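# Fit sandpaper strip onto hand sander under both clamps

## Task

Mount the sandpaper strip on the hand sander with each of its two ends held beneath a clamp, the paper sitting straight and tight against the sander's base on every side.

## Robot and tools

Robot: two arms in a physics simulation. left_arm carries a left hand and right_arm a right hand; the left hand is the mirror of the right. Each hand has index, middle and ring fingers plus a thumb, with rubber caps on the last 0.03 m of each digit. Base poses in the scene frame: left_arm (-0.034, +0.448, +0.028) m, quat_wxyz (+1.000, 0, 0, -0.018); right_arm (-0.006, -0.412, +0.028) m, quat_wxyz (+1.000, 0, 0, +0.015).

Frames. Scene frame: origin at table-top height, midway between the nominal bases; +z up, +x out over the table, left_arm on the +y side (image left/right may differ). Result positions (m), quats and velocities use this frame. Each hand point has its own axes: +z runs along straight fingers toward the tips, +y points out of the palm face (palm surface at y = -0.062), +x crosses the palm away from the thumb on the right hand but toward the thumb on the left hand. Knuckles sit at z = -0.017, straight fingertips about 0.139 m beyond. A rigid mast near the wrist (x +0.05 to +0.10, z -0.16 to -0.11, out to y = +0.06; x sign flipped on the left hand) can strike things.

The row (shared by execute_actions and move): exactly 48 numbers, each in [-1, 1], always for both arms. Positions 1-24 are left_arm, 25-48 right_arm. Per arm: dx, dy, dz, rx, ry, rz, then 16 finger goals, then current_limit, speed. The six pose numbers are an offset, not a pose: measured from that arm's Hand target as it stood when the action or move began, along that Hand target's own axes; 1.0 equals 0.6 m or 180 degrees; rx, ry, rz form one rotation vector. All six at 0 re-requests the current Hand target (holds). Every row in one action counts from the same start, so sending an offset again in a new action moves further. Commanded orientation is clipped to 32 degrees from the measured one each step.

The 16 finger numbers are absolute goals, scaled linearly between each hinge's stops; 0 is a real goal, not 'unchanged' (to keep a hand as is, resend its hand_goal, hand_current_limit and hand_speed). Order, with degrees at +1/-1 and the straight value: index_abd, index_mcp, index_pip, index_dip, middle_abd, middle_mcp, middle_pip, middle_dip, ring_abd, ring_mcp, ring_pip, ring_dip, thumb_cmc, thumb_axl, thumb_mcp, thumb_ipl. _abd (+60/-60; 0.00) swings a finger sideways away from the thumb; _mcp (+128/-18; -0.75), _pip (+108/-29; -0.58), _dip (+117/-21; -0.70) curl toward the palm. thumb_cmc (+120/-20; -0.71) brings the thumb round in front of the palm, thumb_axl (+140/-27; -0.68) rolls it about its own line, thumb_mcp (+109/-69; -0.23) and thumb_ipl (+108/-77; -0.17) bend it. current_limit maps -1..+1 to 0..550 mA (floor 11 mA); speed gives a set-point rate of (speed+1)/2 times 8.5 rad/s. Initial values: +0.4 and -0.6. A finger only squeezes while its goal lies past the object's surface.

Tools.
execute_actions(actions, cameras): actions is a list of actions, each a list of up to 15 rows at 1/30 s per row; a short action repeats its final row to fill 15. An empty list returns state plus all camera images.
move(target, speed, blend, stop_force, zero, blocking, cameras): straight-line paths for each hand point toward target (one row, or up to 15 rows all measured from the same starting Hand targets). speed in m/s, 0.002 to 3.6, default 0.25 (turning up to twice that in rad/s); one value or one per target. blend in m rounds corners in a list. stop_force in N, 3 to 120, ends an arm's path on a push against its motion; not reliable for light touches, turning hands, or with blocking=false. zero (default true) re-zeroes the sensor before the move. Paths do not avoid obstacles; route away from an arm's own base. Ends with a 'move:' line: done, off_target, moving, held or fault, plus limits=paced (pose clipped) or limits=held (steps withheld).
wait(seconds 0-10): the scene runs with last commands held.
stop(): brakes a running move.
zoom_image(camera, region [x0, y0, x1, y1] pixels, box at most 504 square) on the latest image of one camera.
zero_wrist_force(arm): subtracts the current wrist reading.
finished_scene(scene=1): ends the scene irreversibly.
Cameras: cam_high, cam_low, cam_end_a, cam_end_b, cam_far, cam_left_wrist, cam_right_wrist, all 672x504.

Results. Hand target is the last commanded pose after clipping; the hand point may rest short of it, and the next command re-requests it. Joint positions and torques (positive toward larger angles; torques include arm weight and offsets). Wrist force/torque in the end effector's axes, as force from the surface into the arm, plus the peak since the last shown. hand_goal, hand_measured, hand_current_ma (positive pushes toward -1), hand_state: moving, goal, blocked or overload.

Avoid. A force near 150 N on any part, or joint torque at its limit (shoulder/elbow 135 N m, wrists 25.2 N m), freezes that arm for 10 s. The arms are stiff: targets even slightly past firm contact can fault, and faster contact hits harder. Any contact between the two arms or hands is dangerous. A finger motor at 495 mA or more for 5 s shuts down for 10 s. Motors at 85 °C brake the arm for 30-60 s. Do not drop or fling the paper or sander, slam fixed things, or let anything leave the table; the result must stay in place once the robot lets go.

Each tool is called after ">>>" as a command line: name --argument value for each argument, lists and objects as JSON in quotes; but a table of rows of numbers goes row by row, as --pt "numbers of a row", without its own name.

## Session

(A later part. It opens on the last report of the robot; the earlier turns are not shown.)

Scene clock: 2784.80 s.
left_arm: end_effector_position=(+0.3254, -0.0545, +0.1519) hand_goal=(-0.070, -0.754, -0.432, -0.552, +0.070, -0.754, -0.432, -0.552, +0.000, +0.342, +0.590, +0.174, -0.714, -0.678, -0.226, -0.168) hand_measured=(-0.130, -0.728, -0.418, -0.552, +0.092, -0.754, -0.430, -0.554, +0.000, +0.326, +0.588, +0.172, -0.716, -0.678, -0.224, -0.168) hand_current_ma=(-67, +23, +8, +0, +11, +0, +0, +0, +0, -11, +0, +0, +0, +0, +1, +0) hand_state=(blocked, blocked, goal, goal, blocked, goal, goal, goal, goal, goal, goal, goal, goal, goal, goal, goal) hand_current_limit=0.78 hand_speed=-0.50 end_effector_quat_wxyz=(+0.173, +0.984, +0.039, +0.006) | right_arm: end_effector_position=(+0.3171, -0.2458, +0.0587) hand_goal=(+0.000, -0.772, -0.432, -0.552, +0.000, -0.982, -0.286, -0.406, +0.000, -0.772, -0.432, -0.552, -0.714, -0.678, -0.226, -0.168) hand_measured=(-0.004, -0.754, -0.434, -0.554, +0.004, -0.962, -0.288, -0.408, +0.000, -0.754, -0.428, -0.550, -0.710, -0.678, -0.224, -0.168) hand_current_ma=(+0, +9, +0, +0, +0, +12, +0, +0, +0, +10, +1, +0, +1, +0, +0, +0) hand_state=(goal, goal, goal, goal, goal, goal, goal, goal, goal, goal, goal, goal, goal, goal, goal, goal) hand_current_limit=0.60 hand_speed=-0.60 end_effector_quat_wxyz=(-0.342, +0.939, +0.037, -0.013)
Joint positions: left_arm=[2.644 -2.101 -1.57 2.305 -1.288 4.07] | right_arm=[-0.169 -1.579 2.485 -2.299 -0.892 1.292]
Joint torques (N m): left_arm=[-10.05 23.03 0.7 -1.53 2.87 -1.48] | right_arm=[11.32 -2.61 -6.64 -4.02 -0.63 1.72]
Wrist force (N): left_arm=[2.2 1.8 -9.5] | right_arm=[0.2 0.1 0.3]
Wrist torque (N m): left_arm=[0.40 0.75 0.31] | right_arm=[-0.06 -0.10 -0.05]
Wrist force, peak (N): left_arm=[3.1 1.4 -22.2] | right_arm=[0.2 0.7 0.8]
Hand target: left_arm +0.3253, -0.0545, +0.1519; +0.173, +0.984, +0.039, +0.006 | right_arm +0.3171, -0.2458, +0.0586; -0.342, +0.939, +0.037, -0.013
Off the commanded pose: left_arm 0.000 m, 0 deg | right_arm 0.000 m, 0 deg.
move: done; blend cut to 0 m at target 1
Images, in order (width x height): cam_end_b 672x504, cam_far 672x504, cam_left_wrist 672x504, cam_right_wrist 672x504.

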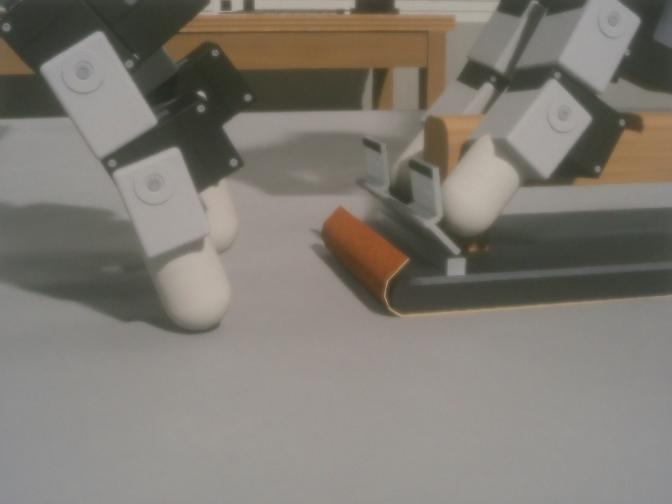

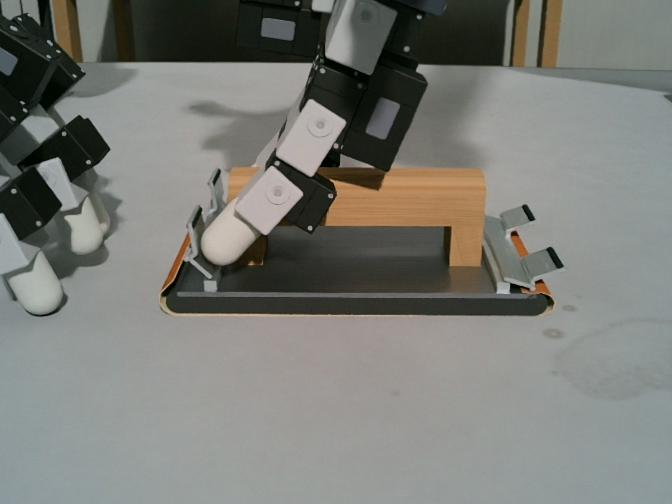

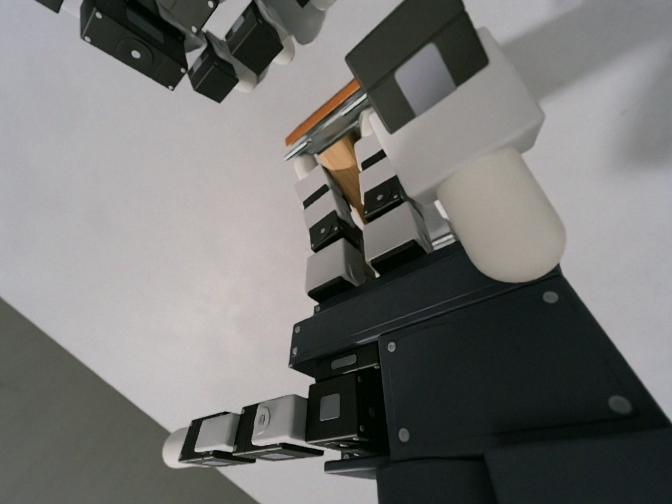

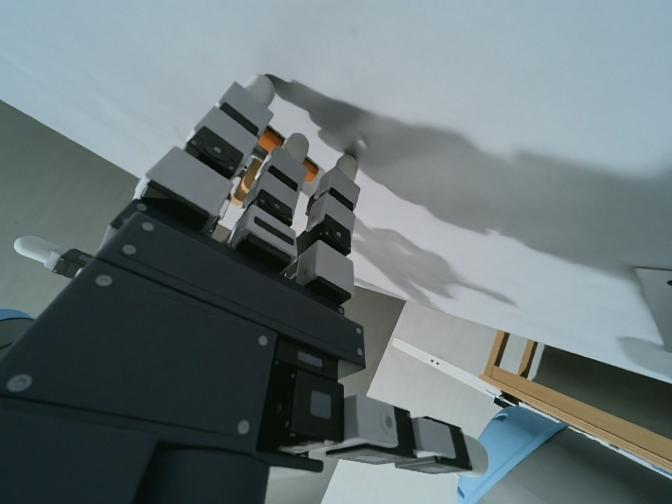

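>>> zoom_image --camera "cam_far" --region '[150, 285, 370, 335]'

>>> zoom_image --camera "cam_far" --region '[370, 285, 590, 335]'

>>> zoom_image --camera "cam_end_b" --region '[360, 230, 672, 340]'

>>> zoom_image --camera "cam_left_wrist" --region '[260, 60, 460, 260]'

Scaled by 2.291 from the camera's 672x504 image, which has a finer 960x720 frame.

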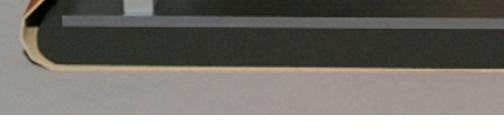

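Scaled by 2.291 from the camera's 672x504 image, which has a finer 960x720 frame.

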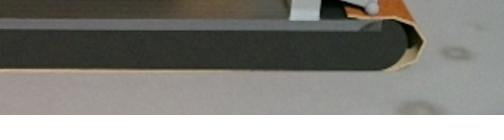

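Scaled by 1.615 from the camera's 672x504 image, which has a finer 960x720 frame.

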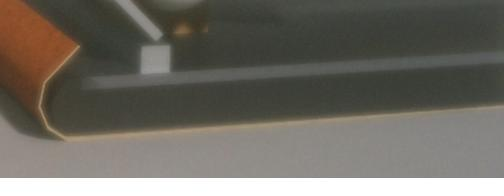

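Scaled by 2.520 from the camera's 672x504 image, which has a finer 960x720 frame.

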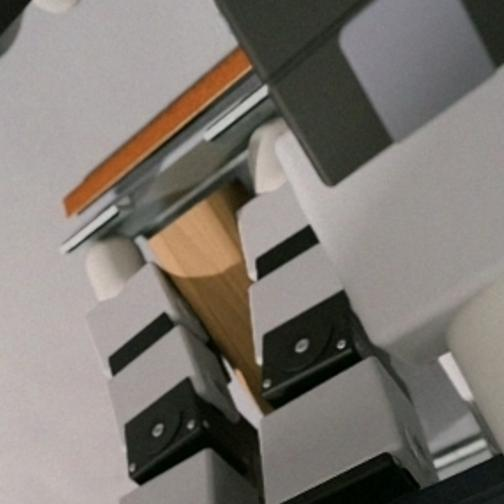

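>>> move --target '[0.0083, 0, 0, 0, 0, 0, -0.07, -0.753, -0.431, -0.551, 0.07, -0.753, -0.431, -0.551, 0, 0.342, 0.59, 0.174, -0.714, -0.678, -0.226, -0.168, 0.78, -0.5, 0, 0, 0, 0, 0, 0, 0, -0.771, -0.431, -0.551, 0, -0.981, -0.285, -0.406, 0, -0.771, -0.431, -0.551, -0.714, -0.678, -0.226, -0.168, 0.6, -0.6]' --speed 0.02 --cameras '["cam_far", "cam_end_b"]'

>>> zoom_image --camera "cam_far" --region '[150, 285, 370, 335]'

>>> zoom_image --camera "cam_far" --region '[370, 285, 590, 335]'

Scene clock: 2801.67 s.
left_arm: end_effector_position=(+0.3302, -0.0541, +0.1519) hand_goal=(-0.070, -0.754, -0.432, -0.552, +0.070, -0.754, -0.432, -0.552, +0.000, +0.342, +0.590, +0.174, -0.714, -0.678, -0.226, -0.168) hand_measured=(-0.116, -0.730, -0.420, -0.552, +0.114, -0.754, -0.430, -0.554, +0.000, +0.326, +0.588, +0.172, -0.716, -0.678, -0.224, -0.168) hand_current_ma=(-42, +20, +5, +0, +38, +0, +0, +0, +0, -11, +0, +0, +0, +0, +1, +0) hand_state=(blocked, blocked, goal, goal, blocked, goal, goal, goal, goal, goal, goal, goal, goal, goal, goal, goal) hand_current_limit=0.78 hand_speed=-0.50 end_effector_quat_wxyz=(+0.173, +0.984, +0.039, +0.006) | right_arm: end_effector_position=(+0.3171, -0.2458, +0.0586) hand_goal=(+0.000, -0.772, -0.432, -0.552, +0.000, -0.982, -0.286, -0.406, +0.000, -0.772, -0.432, -0.552, -0.714, -0.678, -0.226, -0.168) hand_measured=(-0.004, -0.754, -0.434, -0.554, +0.004, -0.962, -0.288, -0.408, +0.000, -0.754, -0.428, -0.550, -0.710, -0.678, -0.224, -0.168) hand_current_ma=(+0, +9, +0, +0, +0, +12, +0, +0, +0, +10, +1, +0, +1, +0, +0, +0) hand_state=(goal, goal, goal, goal, goal, goal, goal, goal, goal, goal, goal, goal, goal, goal, goal, goal) hand_current_limit=0.60 hand_speed=-0.60 end_effector_quat_wxyz=(-0.342, +0.939, +0.037, -0.013)
Joint positions: left_arm=[2.65 -2.108 -1.559 2.299 -1.287 4.077] | right_arm=[-0.169 -1.579 2.485 -2.3 -0.892 1.292]
Joint torques (N m): left_arm=[13.17 28.5 27.9 -3.05 1.57 1.84] | right_arm=[10.67 -3.28 -8.13 -4.23 -0.51 1.91]
Wrist force (N): left_arm=[-4.5 1.4 -5.8] | right_arm=[0.2 0.2 0.4]
Wrist torque (N m): left_arm=[0.17 0.20 -0.32] | right_arm=[-0.04 -0.09 -0.06]
Wrist force, peak (N): left_arm=[2.4 1.6 -9.5] | right_arm=[0.1 0.3 0.9]
Hand target: left_arm +0.3303, -0.0541, +0.1519; +0.173, +0.984, +0.039, +0.006 | right_arm +0.3171, -0.2458, +0.0586; -0.342, +0.939, +0.037, -0.013
Off the commanded pose: left_arm 0.000 m, 0 deg | right_arm 0.000 m, 0 deg.
move: done
Images, in order (width x height): cam_end_b 672x504, cam_far 672x504.

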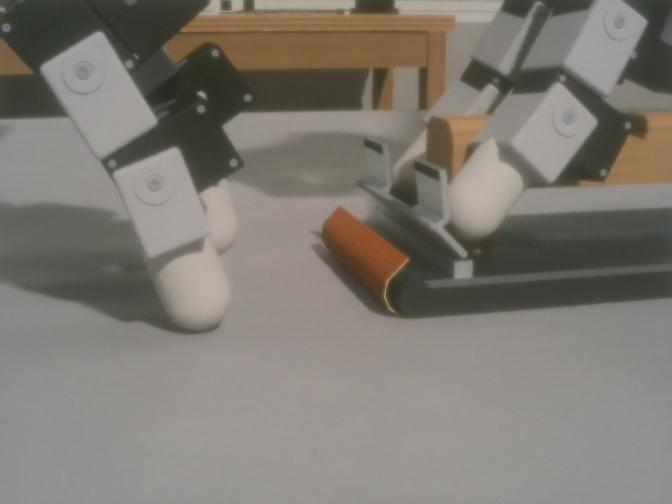

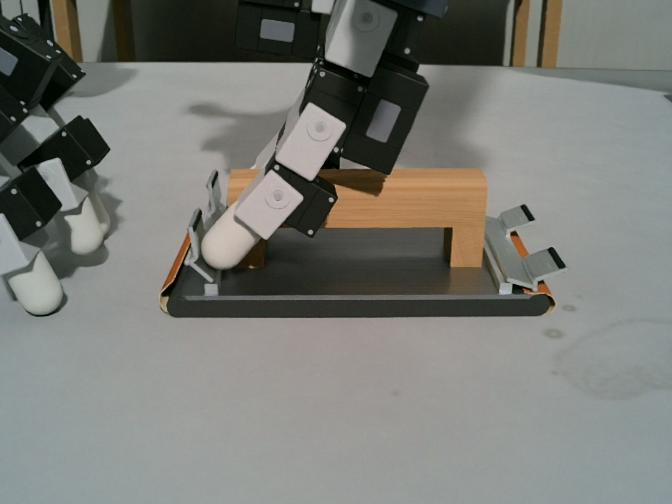

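Scaled by 2.291 from the camera's 672x504 image, which has a finer 960x720 frame.

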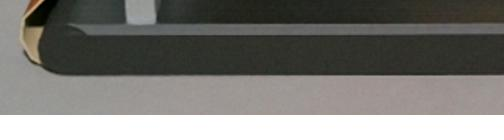

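Scaled by 2.291 from the camera's 672x504 image, which has a finer 960x720 frame.

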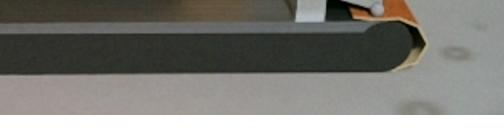

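>>> move --target '[0, 0.0103, 0.0108, 0, 0, 0, -0.07, -0.753, -0.431, -0.551, 0.07, -0.753, -0.431, -0.551, 0, 0.342, 0.59, 0.174, -0.714, -0.678, -0.226, -0.168, 0.78, -0.5, 0, -0.031, 0.026, 0, 0, 0, 0, -0.771, -0.431, -0.551, 0, -0.981, -0.285, -0.406, 0, -0.771, -0.431, -0.551, -0.714, -0.678, -0.226, -0.168, 0.6, -0.6]' --speed 0.03 --cameras '["cam_far", "cam_end_b", "cam_left_wrist"]'

>>> zoom_image --camera "cam_far" --region '[100, 170, 280, 330]'

>>> zoom_image --camera "cam_end_b" --region '[250, 120, 500, 330]'

>>> zoom_image --camera "cam_left_wrist" --region '[220, 20, 440, 200]'

Scene clock: 2813.67 s.
left_arm: end_effector_position=(+0.3309, -0.0621, +0.1479) hand_goal=(-0.070, -0.754, -0.432, -0.552, +0.070, -0.754, -0.432, -0.552, +0.000, +0.342, +0.590, +0.174, -0.714, -0.678, -0.226, -0.168) hand_measured=(-0.116, -0.772, -0.388, -0.518, +0.122, -0.774, -0.414, -0.536, +0.000, +0.326, +0.588, +0.172, -0.716, -0.678, -0.224, -0.168) hand_current_ma=(-43, -13, +51, +33, +51, -13, +10, +10, +0, -11, +0, +0, +0, +0, +1, +0) hand_state=(blocked, goal, blocked, blocked, blocked, goal, goal, goal, goal, goal, goal, goal, goal, goal, goal, goal) hand_current_limit=0.78 hand_speed=-0.50 end_effector_quat_wxyz=(+0.173, +0.984, +0.039, +0.006) | right_arm: end_effector_position=(+0.3152, -0.2217, +0.0586) hand_goal=(+0.000, -0.772, -0.432, -0.552, +0.000, -0.982, -0.286, -0.406, +0.000, -0.772, -0.432, -0.552, -0.714, -0.678, -0.226, -0.168) hand_measured=(-0.004, -0.754, -0.434, -0.554, +0.004, -0.962, -0.288, -0.408, +0.000, -0.754, -0.428, -0.550, -0.710, -0.678, -0.224, -0.168) hand_current_ma=(+0, +9, +0, +0, +0, +12, +0, +0, +0, +10, +1, +0, +1, +0, +0, +0) hand_state=(goal, goal, goal, goal, goal, goal, goal, goal, goal, goal, goal, goal, goal, goal, goal, goal) hand_current_limit=0.60 hand_speed=-0.60 end_effector_quat_wxyz=(-0.342, +0.939, +0.037, -0.013)
Joint positions: left_arm=[2.636 -2.125 -1.541 2.303 -1.29 4.062] | right_arm=[-0.098 -1.552 2.482 -2.379 -0.881 1.381]
Joint torques (N m): left_arm=[-18.99 -3.2 16.15 5.43 1.97 -1.14] | right_arm=[9.62 -4.92 -20.13 -3.86 2.53 1.35]
Wrist force (N): left_arm=[-2.7 -11.9 -72.2] | right_arm=[0.1 0.3 0.1]
Wrist torque (N m): left_arm=[5.28 0.63 -0.06] | right_arm=[-0.03 -0.06 -0.05]
Wrist force, peak (N): left_arm=[-2.7 -11.9 -72.2] | right_arm=[0.3 0.3 0.8]
Hand target: left_arm +0.3309, -0.0621, +0.1479; +0.173, +0.984, +0.039, +0.006 | right_arm +0.3152, -0.2216, +0.0586; -0.342, +0.939, +0.037, -0.013
Off the commanded pose: left_arm 0.000 m, 0 deg | right_arm 0.000 m, 0 deg.
move: done
Images, in order (width x height): cam_end_b 672x504, cam_far 672x504, cam_left_wrist 672x504.

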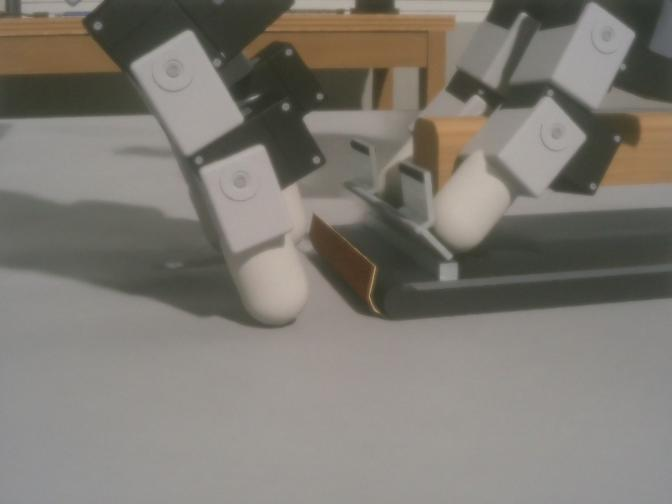

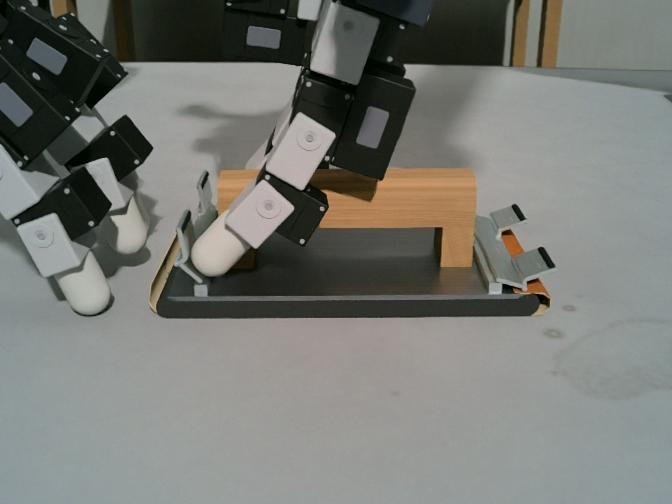

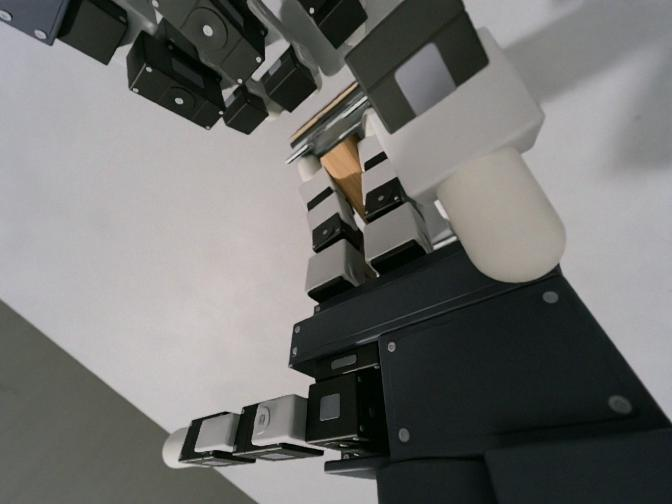

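Scaled by 2.800 from the camera's 672x504 image, which has a finer 960x720 frame.

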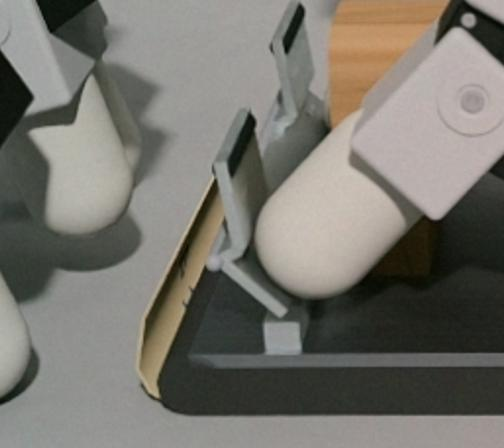

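Scaled by 2.016 from the camera's 672x504 image, which has a finer 960x720 frame.

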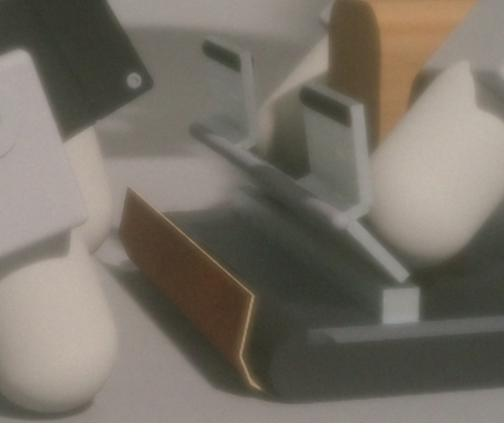

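Scaled by 2.291 from the camera's 672x504 image, which has a finer 960x720 frame.

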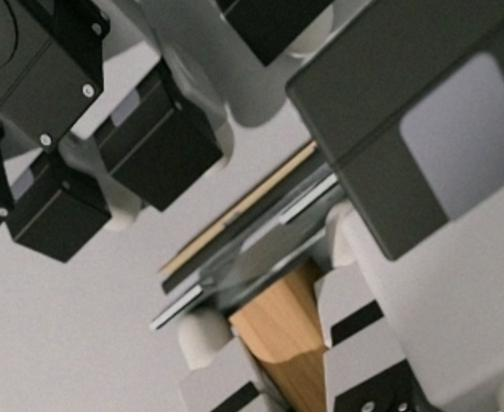

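>>> move --target '[0, -0.0128, -0.0135, 0, 0, 0, -0.07, -0.753, -0.431, -0.551, 0.07, -0.753, -0.431, -0.551, 0, 0.342, 0.59, 0.174, -0.714, -0.678, -0.226, -0.168, 0.78, -0.5, 0, 0, 0, 0, 0, 0, 0, -0.771, -0.431, -0.551, 0, -0.981, -0.285, -0.406, 0, -0.771, -0.431, -0.551, -0.714, -0.678, -0.226, -0.168, 0.6, -0.6]' --speed 0.03 --cameras '["cam_far", "cam_end_b"]'

>>> zoom_image --camera "cam_far" --region '[50, 170, 230, 330]'

>>> zoom_image --camera "cam_end_b" --region '[220, 150, 470, 350]'

>>> zoom_image --camera "cam_far" --region '[470, 200, 590, 330]'

Scene clock: 2833.63 s.
left_arm: end_effector_position=(+0.3302, -0.0523, +0.1528) hand_goal=(-0.070, -0.754, -0.432, -0.552, +0.070, -0.754, -0.432, -0.552, +0.000, +0.342, +0.590, +0.174, -0.714, -0.678, -0.226, -0.168) hand_measured=(-0.114, -0.750, -0.426, -0.548, +0.118, -0.750, -0.432, -0.546, +0.000, +0.326, +0.588, +0.172, -0.716, -0.678, -0.224, -0.168) hand_current_ma=(-39, +1, +2, +1, +47, +1, +0, +1, +0, -11, +0, +0, +0, +0, +1, +0) hand_state=(blocked, goal, goal, goal, blocked, goal, goal, goal, goal, goal, goal, goal, goal, goal, goal, goal) hand_current_limit=0.78 hand_speed=-0.50 end_effector_quat_wxyz=(+0.173, +0.984, +0.039, +0.006) | right_arm: end_effector_position=(+0.3152, -0.2216, +0.0586) hand_goal=(+0.000, -0.772, -0.432, -0.552, +0.000, -0.982, -0.286, -0.406, +0.000, -0.772, -0.432, -0.552, -0.714, -0.678, -0.226, -0.168) hand_measured=(-0.004, -0.754, -0.434, -0.554, +0.004, -0.962, -0.288, -0.408, +0.000, -0.754, -0.428, -0.550, -0.710, -0.678, -0.224, -0.168) hand_current_ma=(+0, +9, +0, +0, +0, +12, +0, +0, +0, +10, +1, +0, +1, +0, +0, +0) hand_state=(goal, goal, goal, goal, goal, goal, goal, goal, goal, goal, goal, goal, goal, goal, goal, goal) hand_current_limit=0.60 hand_speed=-0.60 end_effector_quat_wxyz=(-0.342, +0.939, +0.037, -0.013)
Joint positions: left_arm=[2.653 -2.104 -1.563 2.298 -1.286 4.08] | right_arm=[-0.098 -1.552 2.482 -2.38 -0.881 1.382]
Joint torques (N m): left_arm=[11.66 52.32 2.28 -3.69 2.23 2.16] | right_arm=[10.06 -3.59 -19.05 -4.44 2.18 1.76]
Wrist force (N): left_arm=[-2.0 1.0 -2.8] | right_arm=[0.0 0.3 0.1]
Wrist torque (N m): left_arm=[-0.03 0.36 -0.11] | right_arm=[-0.04 -0.06 -0.05]
Wrist force, peak (N): left_arm=[-2.4 -12.2 -72.6] | right_arm=[-0.1 0.7 0.1]
Hand target: left_arm +0.3301, -0.0522, +0.1529; +0.173, +0.984, +0.039, +0.006 | right_arm +0.3152, -0.2216, +0.0586; -0.342, +0.939, +0.037, -0.013
Off the commanded pose: left_arm 0.000 m, 0 deg | right_arm 0.000 m, 0 deg.
move: done
Images, in order (width x height): cam_end_b 672x504, cam_far 672x504.

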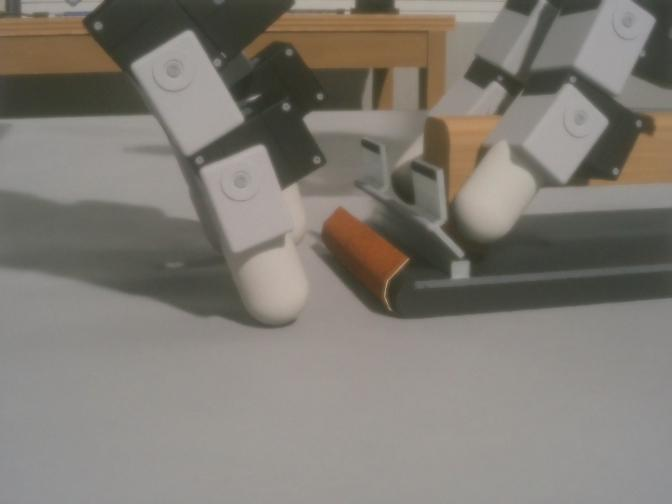

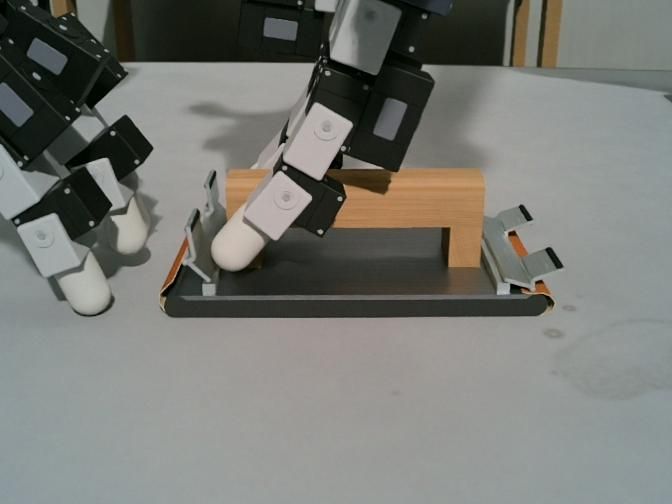

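Scaled by 2.800 from the camera's 672x504 image, which has a finer 960x720 frame.

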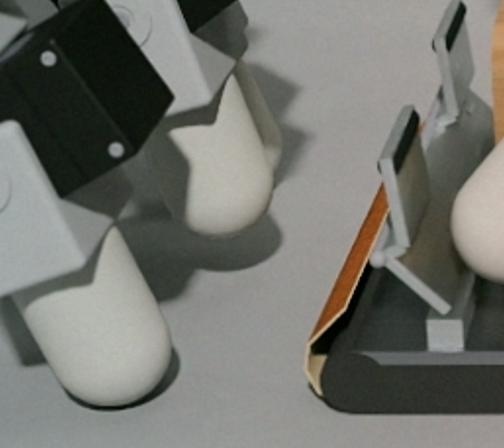

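Scaled by 2.016 from the camera's 672x504 image, which has a finer 960x720 frame.

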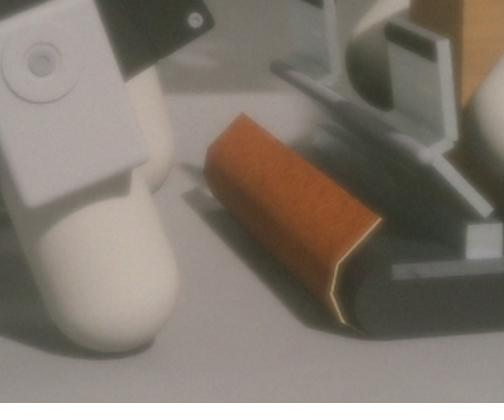

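Scaled by 3.877 from the camera's 672x504 image, which has a finer 960x720 frame.

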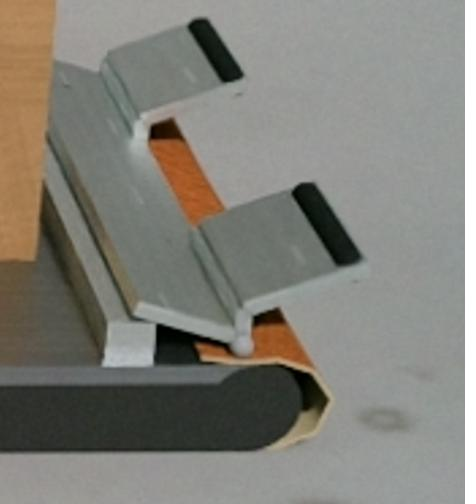

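>>> move --target '[0, 0, 0, 0, 0, 0, -0.07, -0.753, -0.431, -0.551, 0.07, -0.753, -0.431, -0.551, 0, 0.342, 0.59, 0.174, -0.714, -0.678, -0.226, -0.168, 0.78, -0.5, 0, -0.0255, 0.0214, 0, 0, 0, 0, -0.771, -0.431, -0.551, 0, -0.981, -0.285, -0.406, 0, -0.771, -0.431, -0.551, -0.714, -0.678, -0.226, -0.168, 0.6, -0.6]' --speed 0.04 --cameras '["cam_far", "cam_end_b", "cam_left_wrist"]'

>>> zoom_image --camera "cam_far" --region '[50, 170, 230, 330]'

>>> zoom_image --camera "cam_end_b" --region '[250, 150, 500, 350]'

>>> zoom_image --camera "cam_left_wrist" --region '[200, 0, 420, 180]'

Scene clock: 2850.70 s.
left_arm: end_effector_position=(+0.3301, -0.0522, +0.1529) hand_goal=(-0.070, -0.754, -0.432, -0.552, +0.070, -0.754, -0.432, -0.552, +0.000, +0.342, +0.590, +0.174, -0.714, -0.678, -0.226, -0.168) hand_measured=(-0.114, -0.750, -0.426, -0.548, +0.118, -0.750, -0.432, -0.546, +0.000, +0.326, +0.588, +0.172, -0.716, -0.678, -0.224, -0.168) hand_current_ma=(-39, +1, +2, +1, +46, +1, +0, +1, +0, -11, +0, +0, +0, +0, +1, +0) hand_state=(blocked, goal, goal, goal, blocked, goal, goal, goal, goal, goal, goal, goal, goal, goal, goal, goal) hand_current_limit=0.78 hand_speed=-0.50 end_effector_quat_wxyz=(+0.173, +0.984, +0.039, +0.006) | right_arm: end_effector_position=(+0.3137, -0.2018, +0.0586) hand_goal=(+0.000, -0.772, -0.432, -0.552, +0.000, -0.982, -0.286, -0.406, +0.000, -0.772, -0.432, -0.552, -0.714, -0.678, -0.226, -0.168) hand_measured=(-0.004, -0.754, -0.434, -0.554, +0.004, -0.962, -0.288, -0.408, +0.000, -0.754, -0.428, -0.550, -0.710, -0.678, -0.224, -0.168) hand_current_ma=(+0, +9, +0, +0, +0, +12, +0, +0, +0, +10, +1, +0, +1, +0, +0, +0) hand_state=(goal, goal, goal, goal, goal, goal, goal, goal, goal, goal, goal, goal, goal, goal, goal, goal) hand_current_limit=0.60 hand_speed=-0.60 end_effector_quat_wxyz=(-0.342, +0.939, +0.037, -0.013)
Joint positions: left_arm=[2.653 -2.104 -1.563 2.298 -1.286 4.08] | right_arm=[-0.041 -1.527 2.475 -2.446 -0.876 1.456]
Joint torques (N m): left_arm=[11.45 53.7 2.33 -3.28 2.22 2.17] | right_arm=[8.98 -4.73 -21.46 -4.42 2.32 1.96]
Wrist force (N): left_arm=[-2.2 1.0 -2.6] | right_arm=[-0.2 0.5 0.7]
Wrist torque (N m): left_arm=[-0.02 0.38 -0.13] | right_arm=[-0.08 -0.03 -0.07]
Wrist force, peak (N): left_arm=[-2.4 1.5 -3.6] | right_arm=[0.1 0.7 0.8]
Hand target: left_arm +0.3301, -0.0522, +0.1529; +0.173, +0.984, +0.039, +0.006 | right_arm +0.3137, -0.2017, +0.0586; -0.342, +0.939, +0.037, -0.013
Off the commanded pose: left_arm 0.000 m, 0 deg | right_arm 0.000 m, 0 deg.
move: done
Images, in order (width x height): cam_end_b 672x504, cam_far 672x504, cam_left_wrist 672x504.

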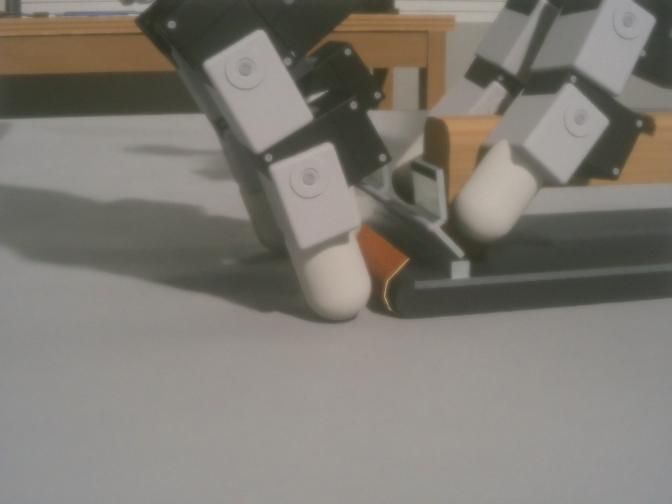

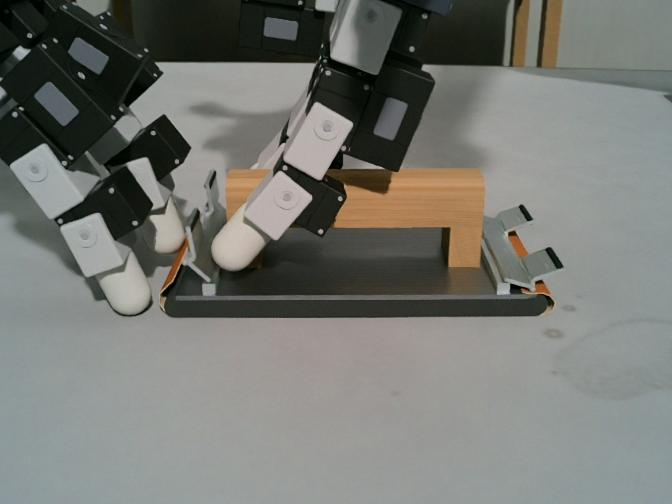

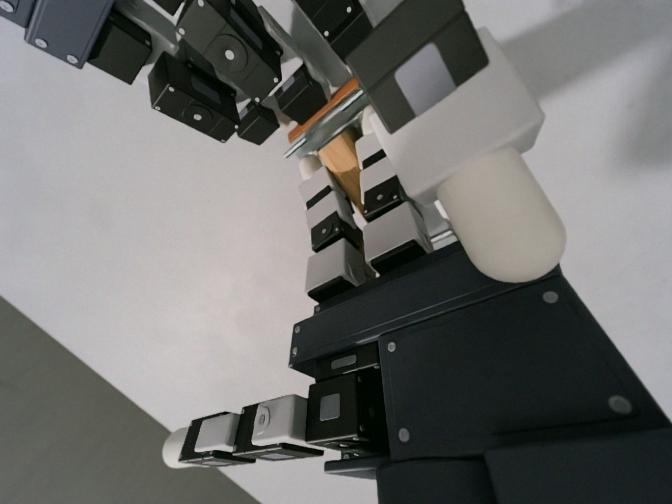

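Scaled by 2.800 from the camera's 672x504 image, which has a finer 960x720 frame.

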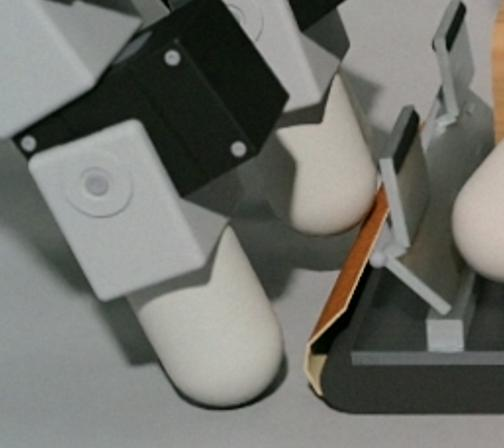

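Scaled by 2.016 from the camera's 672x504 image, which has a finer 960x720 frame.

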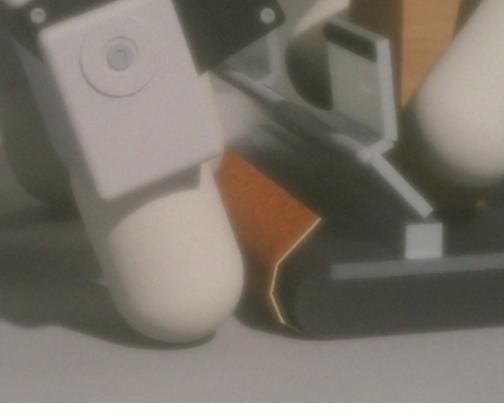

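Scaled by 2.291 from the camera's 672x504 image, which has a finer 960x720 frame.

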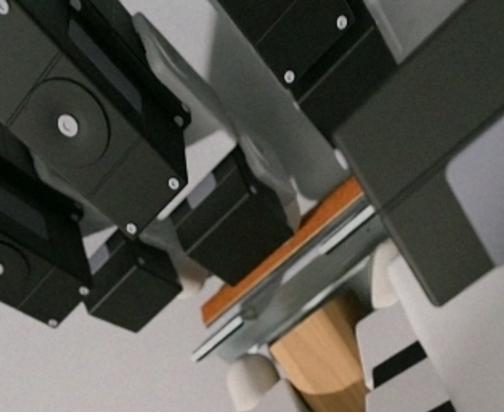

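>>> move --target '[0, 0, 0, 0, 0, 0, -0.07, -0.753, -0.431, -0.551, 0.07, -0.753, -0.431, -0.551, 0, 0.342, 0.59, 0.174, -0.714, -0.678, -0.226, -0.168, 0.78, -0.5, 0, -0.0128, 0.0107, 0, 0, 0, 0, -0.771, -0.431, -0.551, 0, -0.981, -0.285, -0.406, 0, -0.771, -0.431, -0.551, -0.714, -0.678, -0.226, -0.168, 0.6, -0.6]' --speed 0.02 --cameras '["cam_far", "cam_end_b", "cam_left_wrist"]'

>>> zoom_image --camera "cam_far" --region '[80, 170, 260, 330]'

>>> zoom_image --camera "cam_end_b" --region '[290, 150, 500, 350]'

>>> zoom_image --camera "cam_far" --region '[470, 200, 590, 330]'

Scene clock: 2856.47 s.
left_arm: end_effector_position=(+0.3301, -0.0522, +0.1529) hand_goal=(-0.070, -0.754, -0.432, -0.552, +0.070, -0.754, -0.432, -0.552, +0.000, +0.342, +0.590, +0.174, -0.714, -0.678, -0.226, -0.168) hand_measured=(-0.114, -0.750, -0.428, -0.550, +0.118, -0.752, -0.432, -0.550, +0.000, +0.326, +0.588, +0.172, -0.716, -0.678, -0.224, -0.168) hand_current_ma=(-39, +1, +1, +0, +45, +0, +0, +0, +0, -11, +0, +0, +0, +0, +1, +0) hand_state=(blocked, goal, goal, goal, blocked, goal, goal, goal, goal, goal, goal, goal, goal, goal, goal, goal) hand_current_limit=0.78 hand_speed=-0.50 end_effector_quat_wxyz=(+0.173, +0.984, +0.039, +0.006) | right_arm: end_effector_position=(+0.3129, -0.1918, +0.0587) hand_goal=(+0.000, -0.772, -0.432, -0.552, +0.000, -0.982, -0.286, -0.406, +0.000, -0.772, -0.432, -0.552, -0.714, -0.678, -0.226, -0.168) hand_measured=(-0.004, -0.754, -0.426, -0.550, +0.002, -0.962, -0.276, -0.398, -0.002, -0.750, -0.416, -0.542, -0.710, -0.678, -0.224, -0.168) hand_current_ma=(+0, +9, +2, +0, +0, +12, +3, +2, +0, +13, +7, +3, +1, +0, +0, +0) hand_state=(goal, goal, goal, goal, goal, goal, goal, goal, goal, blocked, goal, goal, goal, goal, goal, goal) hand_current_limit=0.60 hand_speed=-0.60 end_effector_quat_wxyz=(-0.342, +0.939, +0.037, -0.013)
Joint positions: left_arm=[2.653 -2.104 -1.563 2.298 -1.286 4.08] | right_arm=[-0.012 -1.513 2.47 -2.479 -0.874 1.493]
Joint torques (N m): left_arm=[11.69 53 2.45 -2.63 2.22 1.78] | right_arm=[14.25 -1.09 -17.96 -3.33 2.55 1.84]
Wrist force (N): left_arm=[-1.9 0.3 -4.6] | right_arm=[-0.5 -0.9 -12.0]
Wrist torque (N m): left_arm=[0.13 0.40 -0.10] | right_arm=[0.70 0.49 -0.15]
Wrist force, peak (N): left_arm=[-1.9 0.3 -4.8] | right_arm=[-0.5 -0.9 -12.0]
Hand target: left_arm +0.3301, -0.0522, +0.1529; +0.173, +0.984, +0.039, +0.006 | right_arm +0.3129, -0.1917, +0.0586; -0.342, +0.939, +0.037, -0.013
Off the commanded pose: left_arm 0.000 m, 0 deg | right_arm 0.000 m, 0 deg.
move: done
Images, in order (width x height): cam_end_b 672x504, cam_far 672x504, cam_left_wrist 672x504.

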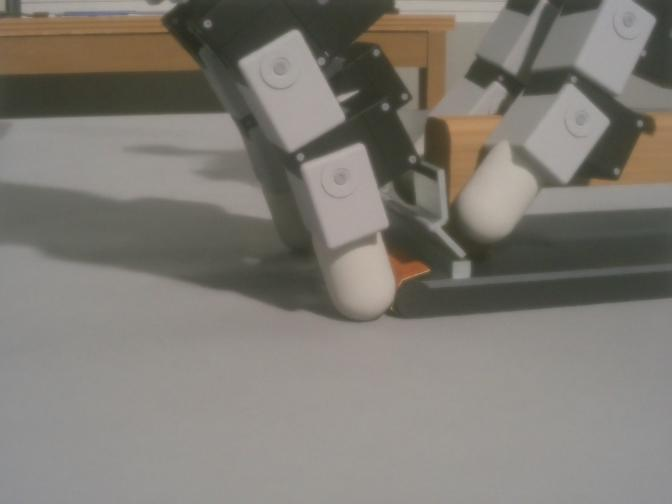

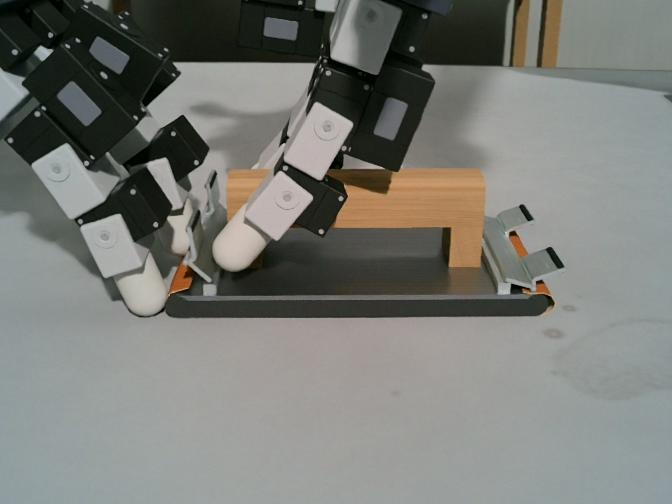

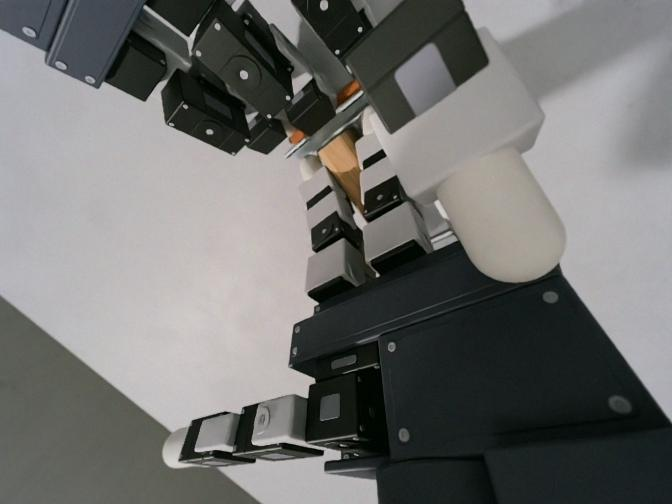

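Scaled by 2.800 from the camera's 672x504 image, which has a finer 960x720 frame.

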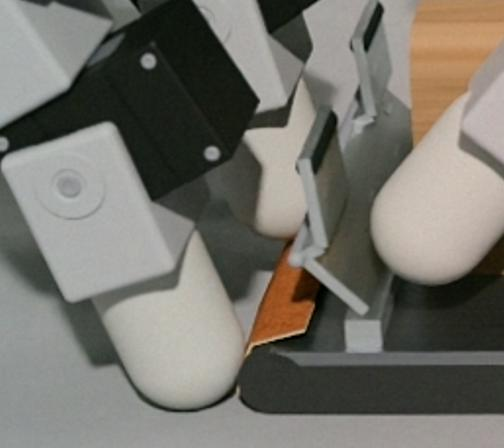

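Scaled by 2.400 from the camera's 672x504 image, which has a finer 960x720 frame.

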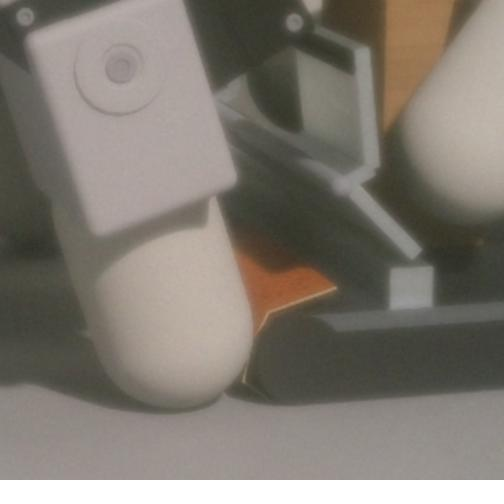

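Scaled by 3.877 from the camera's 672x504 image, which has a finer 960x720 frame.

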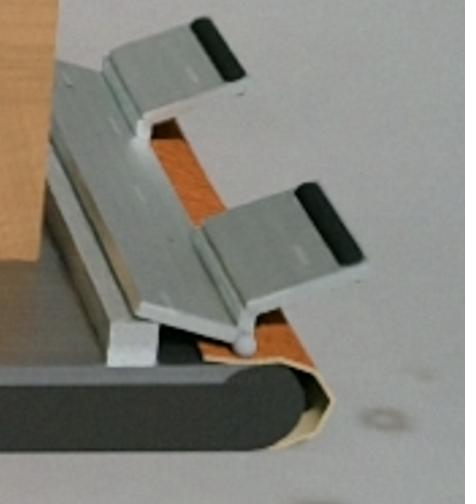

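>>> zoom_image --camera "cam_left_wrist" --region '[250, 60, 400, 190]'

>>> execute_actions --actions '[]' --cameras '["cam_right_wrist", "cam_high"]'

>>> zoom_image --camera "cam_right_wrist" --region '[220, 60, 400, 200]'

>>> zoom_image --camera "cam_high" --region '[290, 150, 400, 220]'

Scaled by 3.360 from the camera's 672x504 image, which has a finer 960x720 frame.

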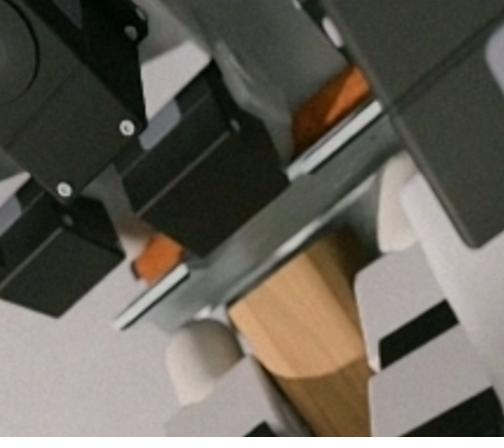

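Scene clock: 2860.07 s.
left_arm: end_effector_position=(+0.3301, -0.0522, +0.1529) hand_goal=(-0.070, -0.754, -0.432, -0.552, +0.070, -0.754, -0.432, -0.552, +0.000, +0.342, +0.590, +0.174, -0.714, -0.678, -0.226, -0.168) hand_measured=(-0.114, -0.750, -0.428, -0.550, +0.118, -0.752, -0.432, -0.550, +0.000, +0.326, +0.588, +0.172, -0.716, -0.678, -0.224, -0.168) hand_current_ma=(-39, +1, +1, +0, +45, +0, +0, +0, +0, -11, +0, +0, +0, +0, +1, +0) hand_state=(blocked, goal, goal, goal, blocked, goal, goal, goal, goal, goal, goal, goal, goal, goal, goal, goal) hand_current_limit=0.78 hand_speed=-0.50 end_effector_quat_wxyz=(+0.173, +0.984, +0.039, +0.006) | right_arm: end_effector_position=(+0.3129, -0.1917, +0.0586) hand_goal=(+0.000, -0.772, -0.432, -0.552, +0.000, -0.982, -0.286, -0.406, +0.000, -0.772, -0.432, -0.552, -0.714, -0.678, -0.226, -0.168) hand_measured=(-0.004, -0.754, -0.424, -0.550, +0.002, -0.962, -0.276, -0.398, -0.002, -0.750, -0.416, -0.542, -0.710, -0.678, -0.224, -0.168) hand_current_ma=(+0, +9, +2, +0, +0, +12, +3, +2, +0, +13, +7, +3, +1, +0, +0, +0) hand_state=(goal, goal, goal, goal, goal, goal, goal, goal, goal, blocked, goal, goal, goal, goal, goal, goal) hand_current_limit=0.60 hand_speed=-0.60 end_effector_quat_wxyz=(-0.342, +0.939, +0.037, -0.013)
Joint positions: left_arm=[2.653 -2.104 -1.563 2.298 -1.286 4.08] | right_arm=[-0.012 -1.513 2.47 -2.479 -0.874 1.493]
Joint velocities: within noise
Joint torques (N m): left_arm=[4.59 50.06 4.96 -2.36 2.11 1.79] | right_arm=[13 -2.24 -13.6 -3.16 -0.29 1.71]
Motor temperatures (°C): left_arm=[30 30 29 35 35 39] | right_arm=[28 31 30 37 33 37]
Wrist force (N): left_arm=[-1.8 0.1 -4.7] | right_arm=[-0.2 -1.0 -12.3]
Wrist torque (N m): left_arm=[0.13 0.37 -0.09] | right_arm=[0.74 0.52 -0.15]
Wrist force, peak (N): left_arm=[-2.0 0.4 -4.9] | right_arm=[-0.4 -1.2 -12.9]
Hand target: left_arm +0.3301, -0.0522, +0.1529; +0.173, +0.984, +0.039, +0.006 | right_arm +0.3129, -0.1917, +0.0586; -0.342, +0.939, +0.037, -0.013
Off the commanded pose: left_arm 0.000 m, 0 deg | right_arm 0.000 m, 0 deg.
Images, in order (width x height): cam_high 672x504, cam_right_wrist 672x504.

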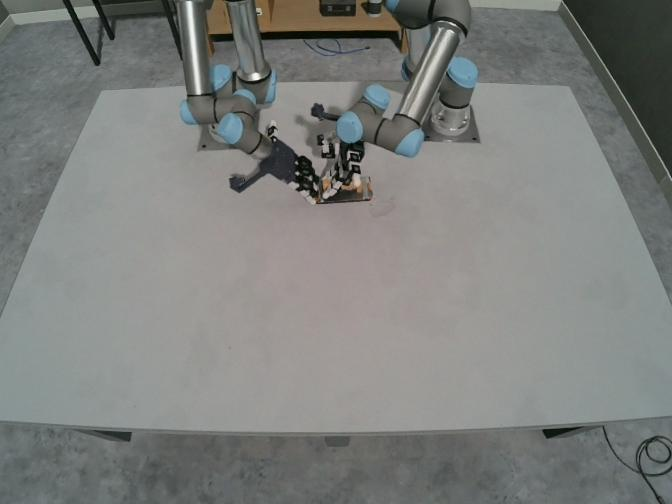

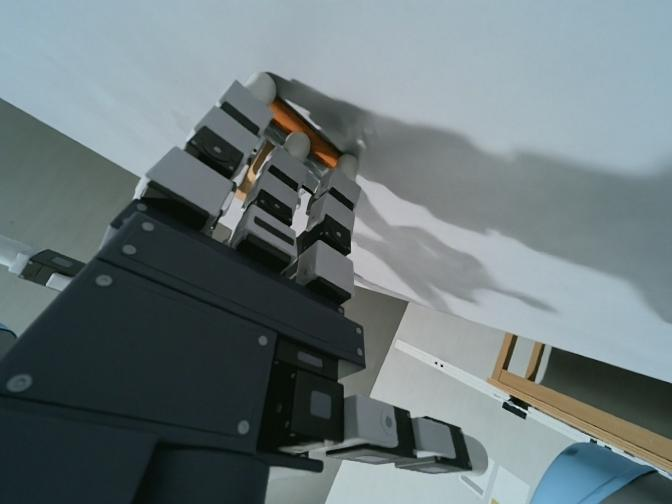

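Scaled by 2.800 from the camera's 672x504 image, which has a finer 960x720 frame.

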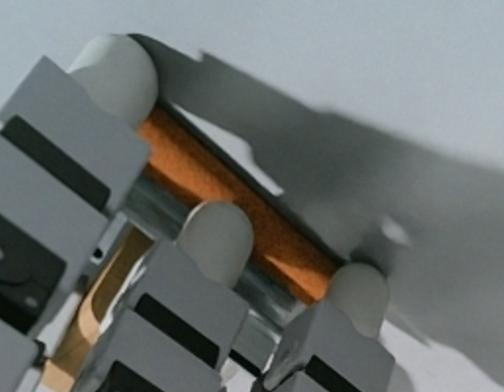

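Scaled by 4.582 from the camera's 672x504 image, which has a finer 960x720 frame.

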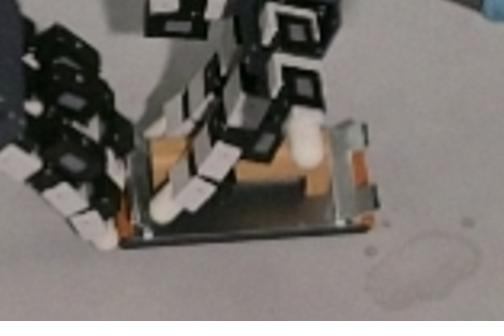

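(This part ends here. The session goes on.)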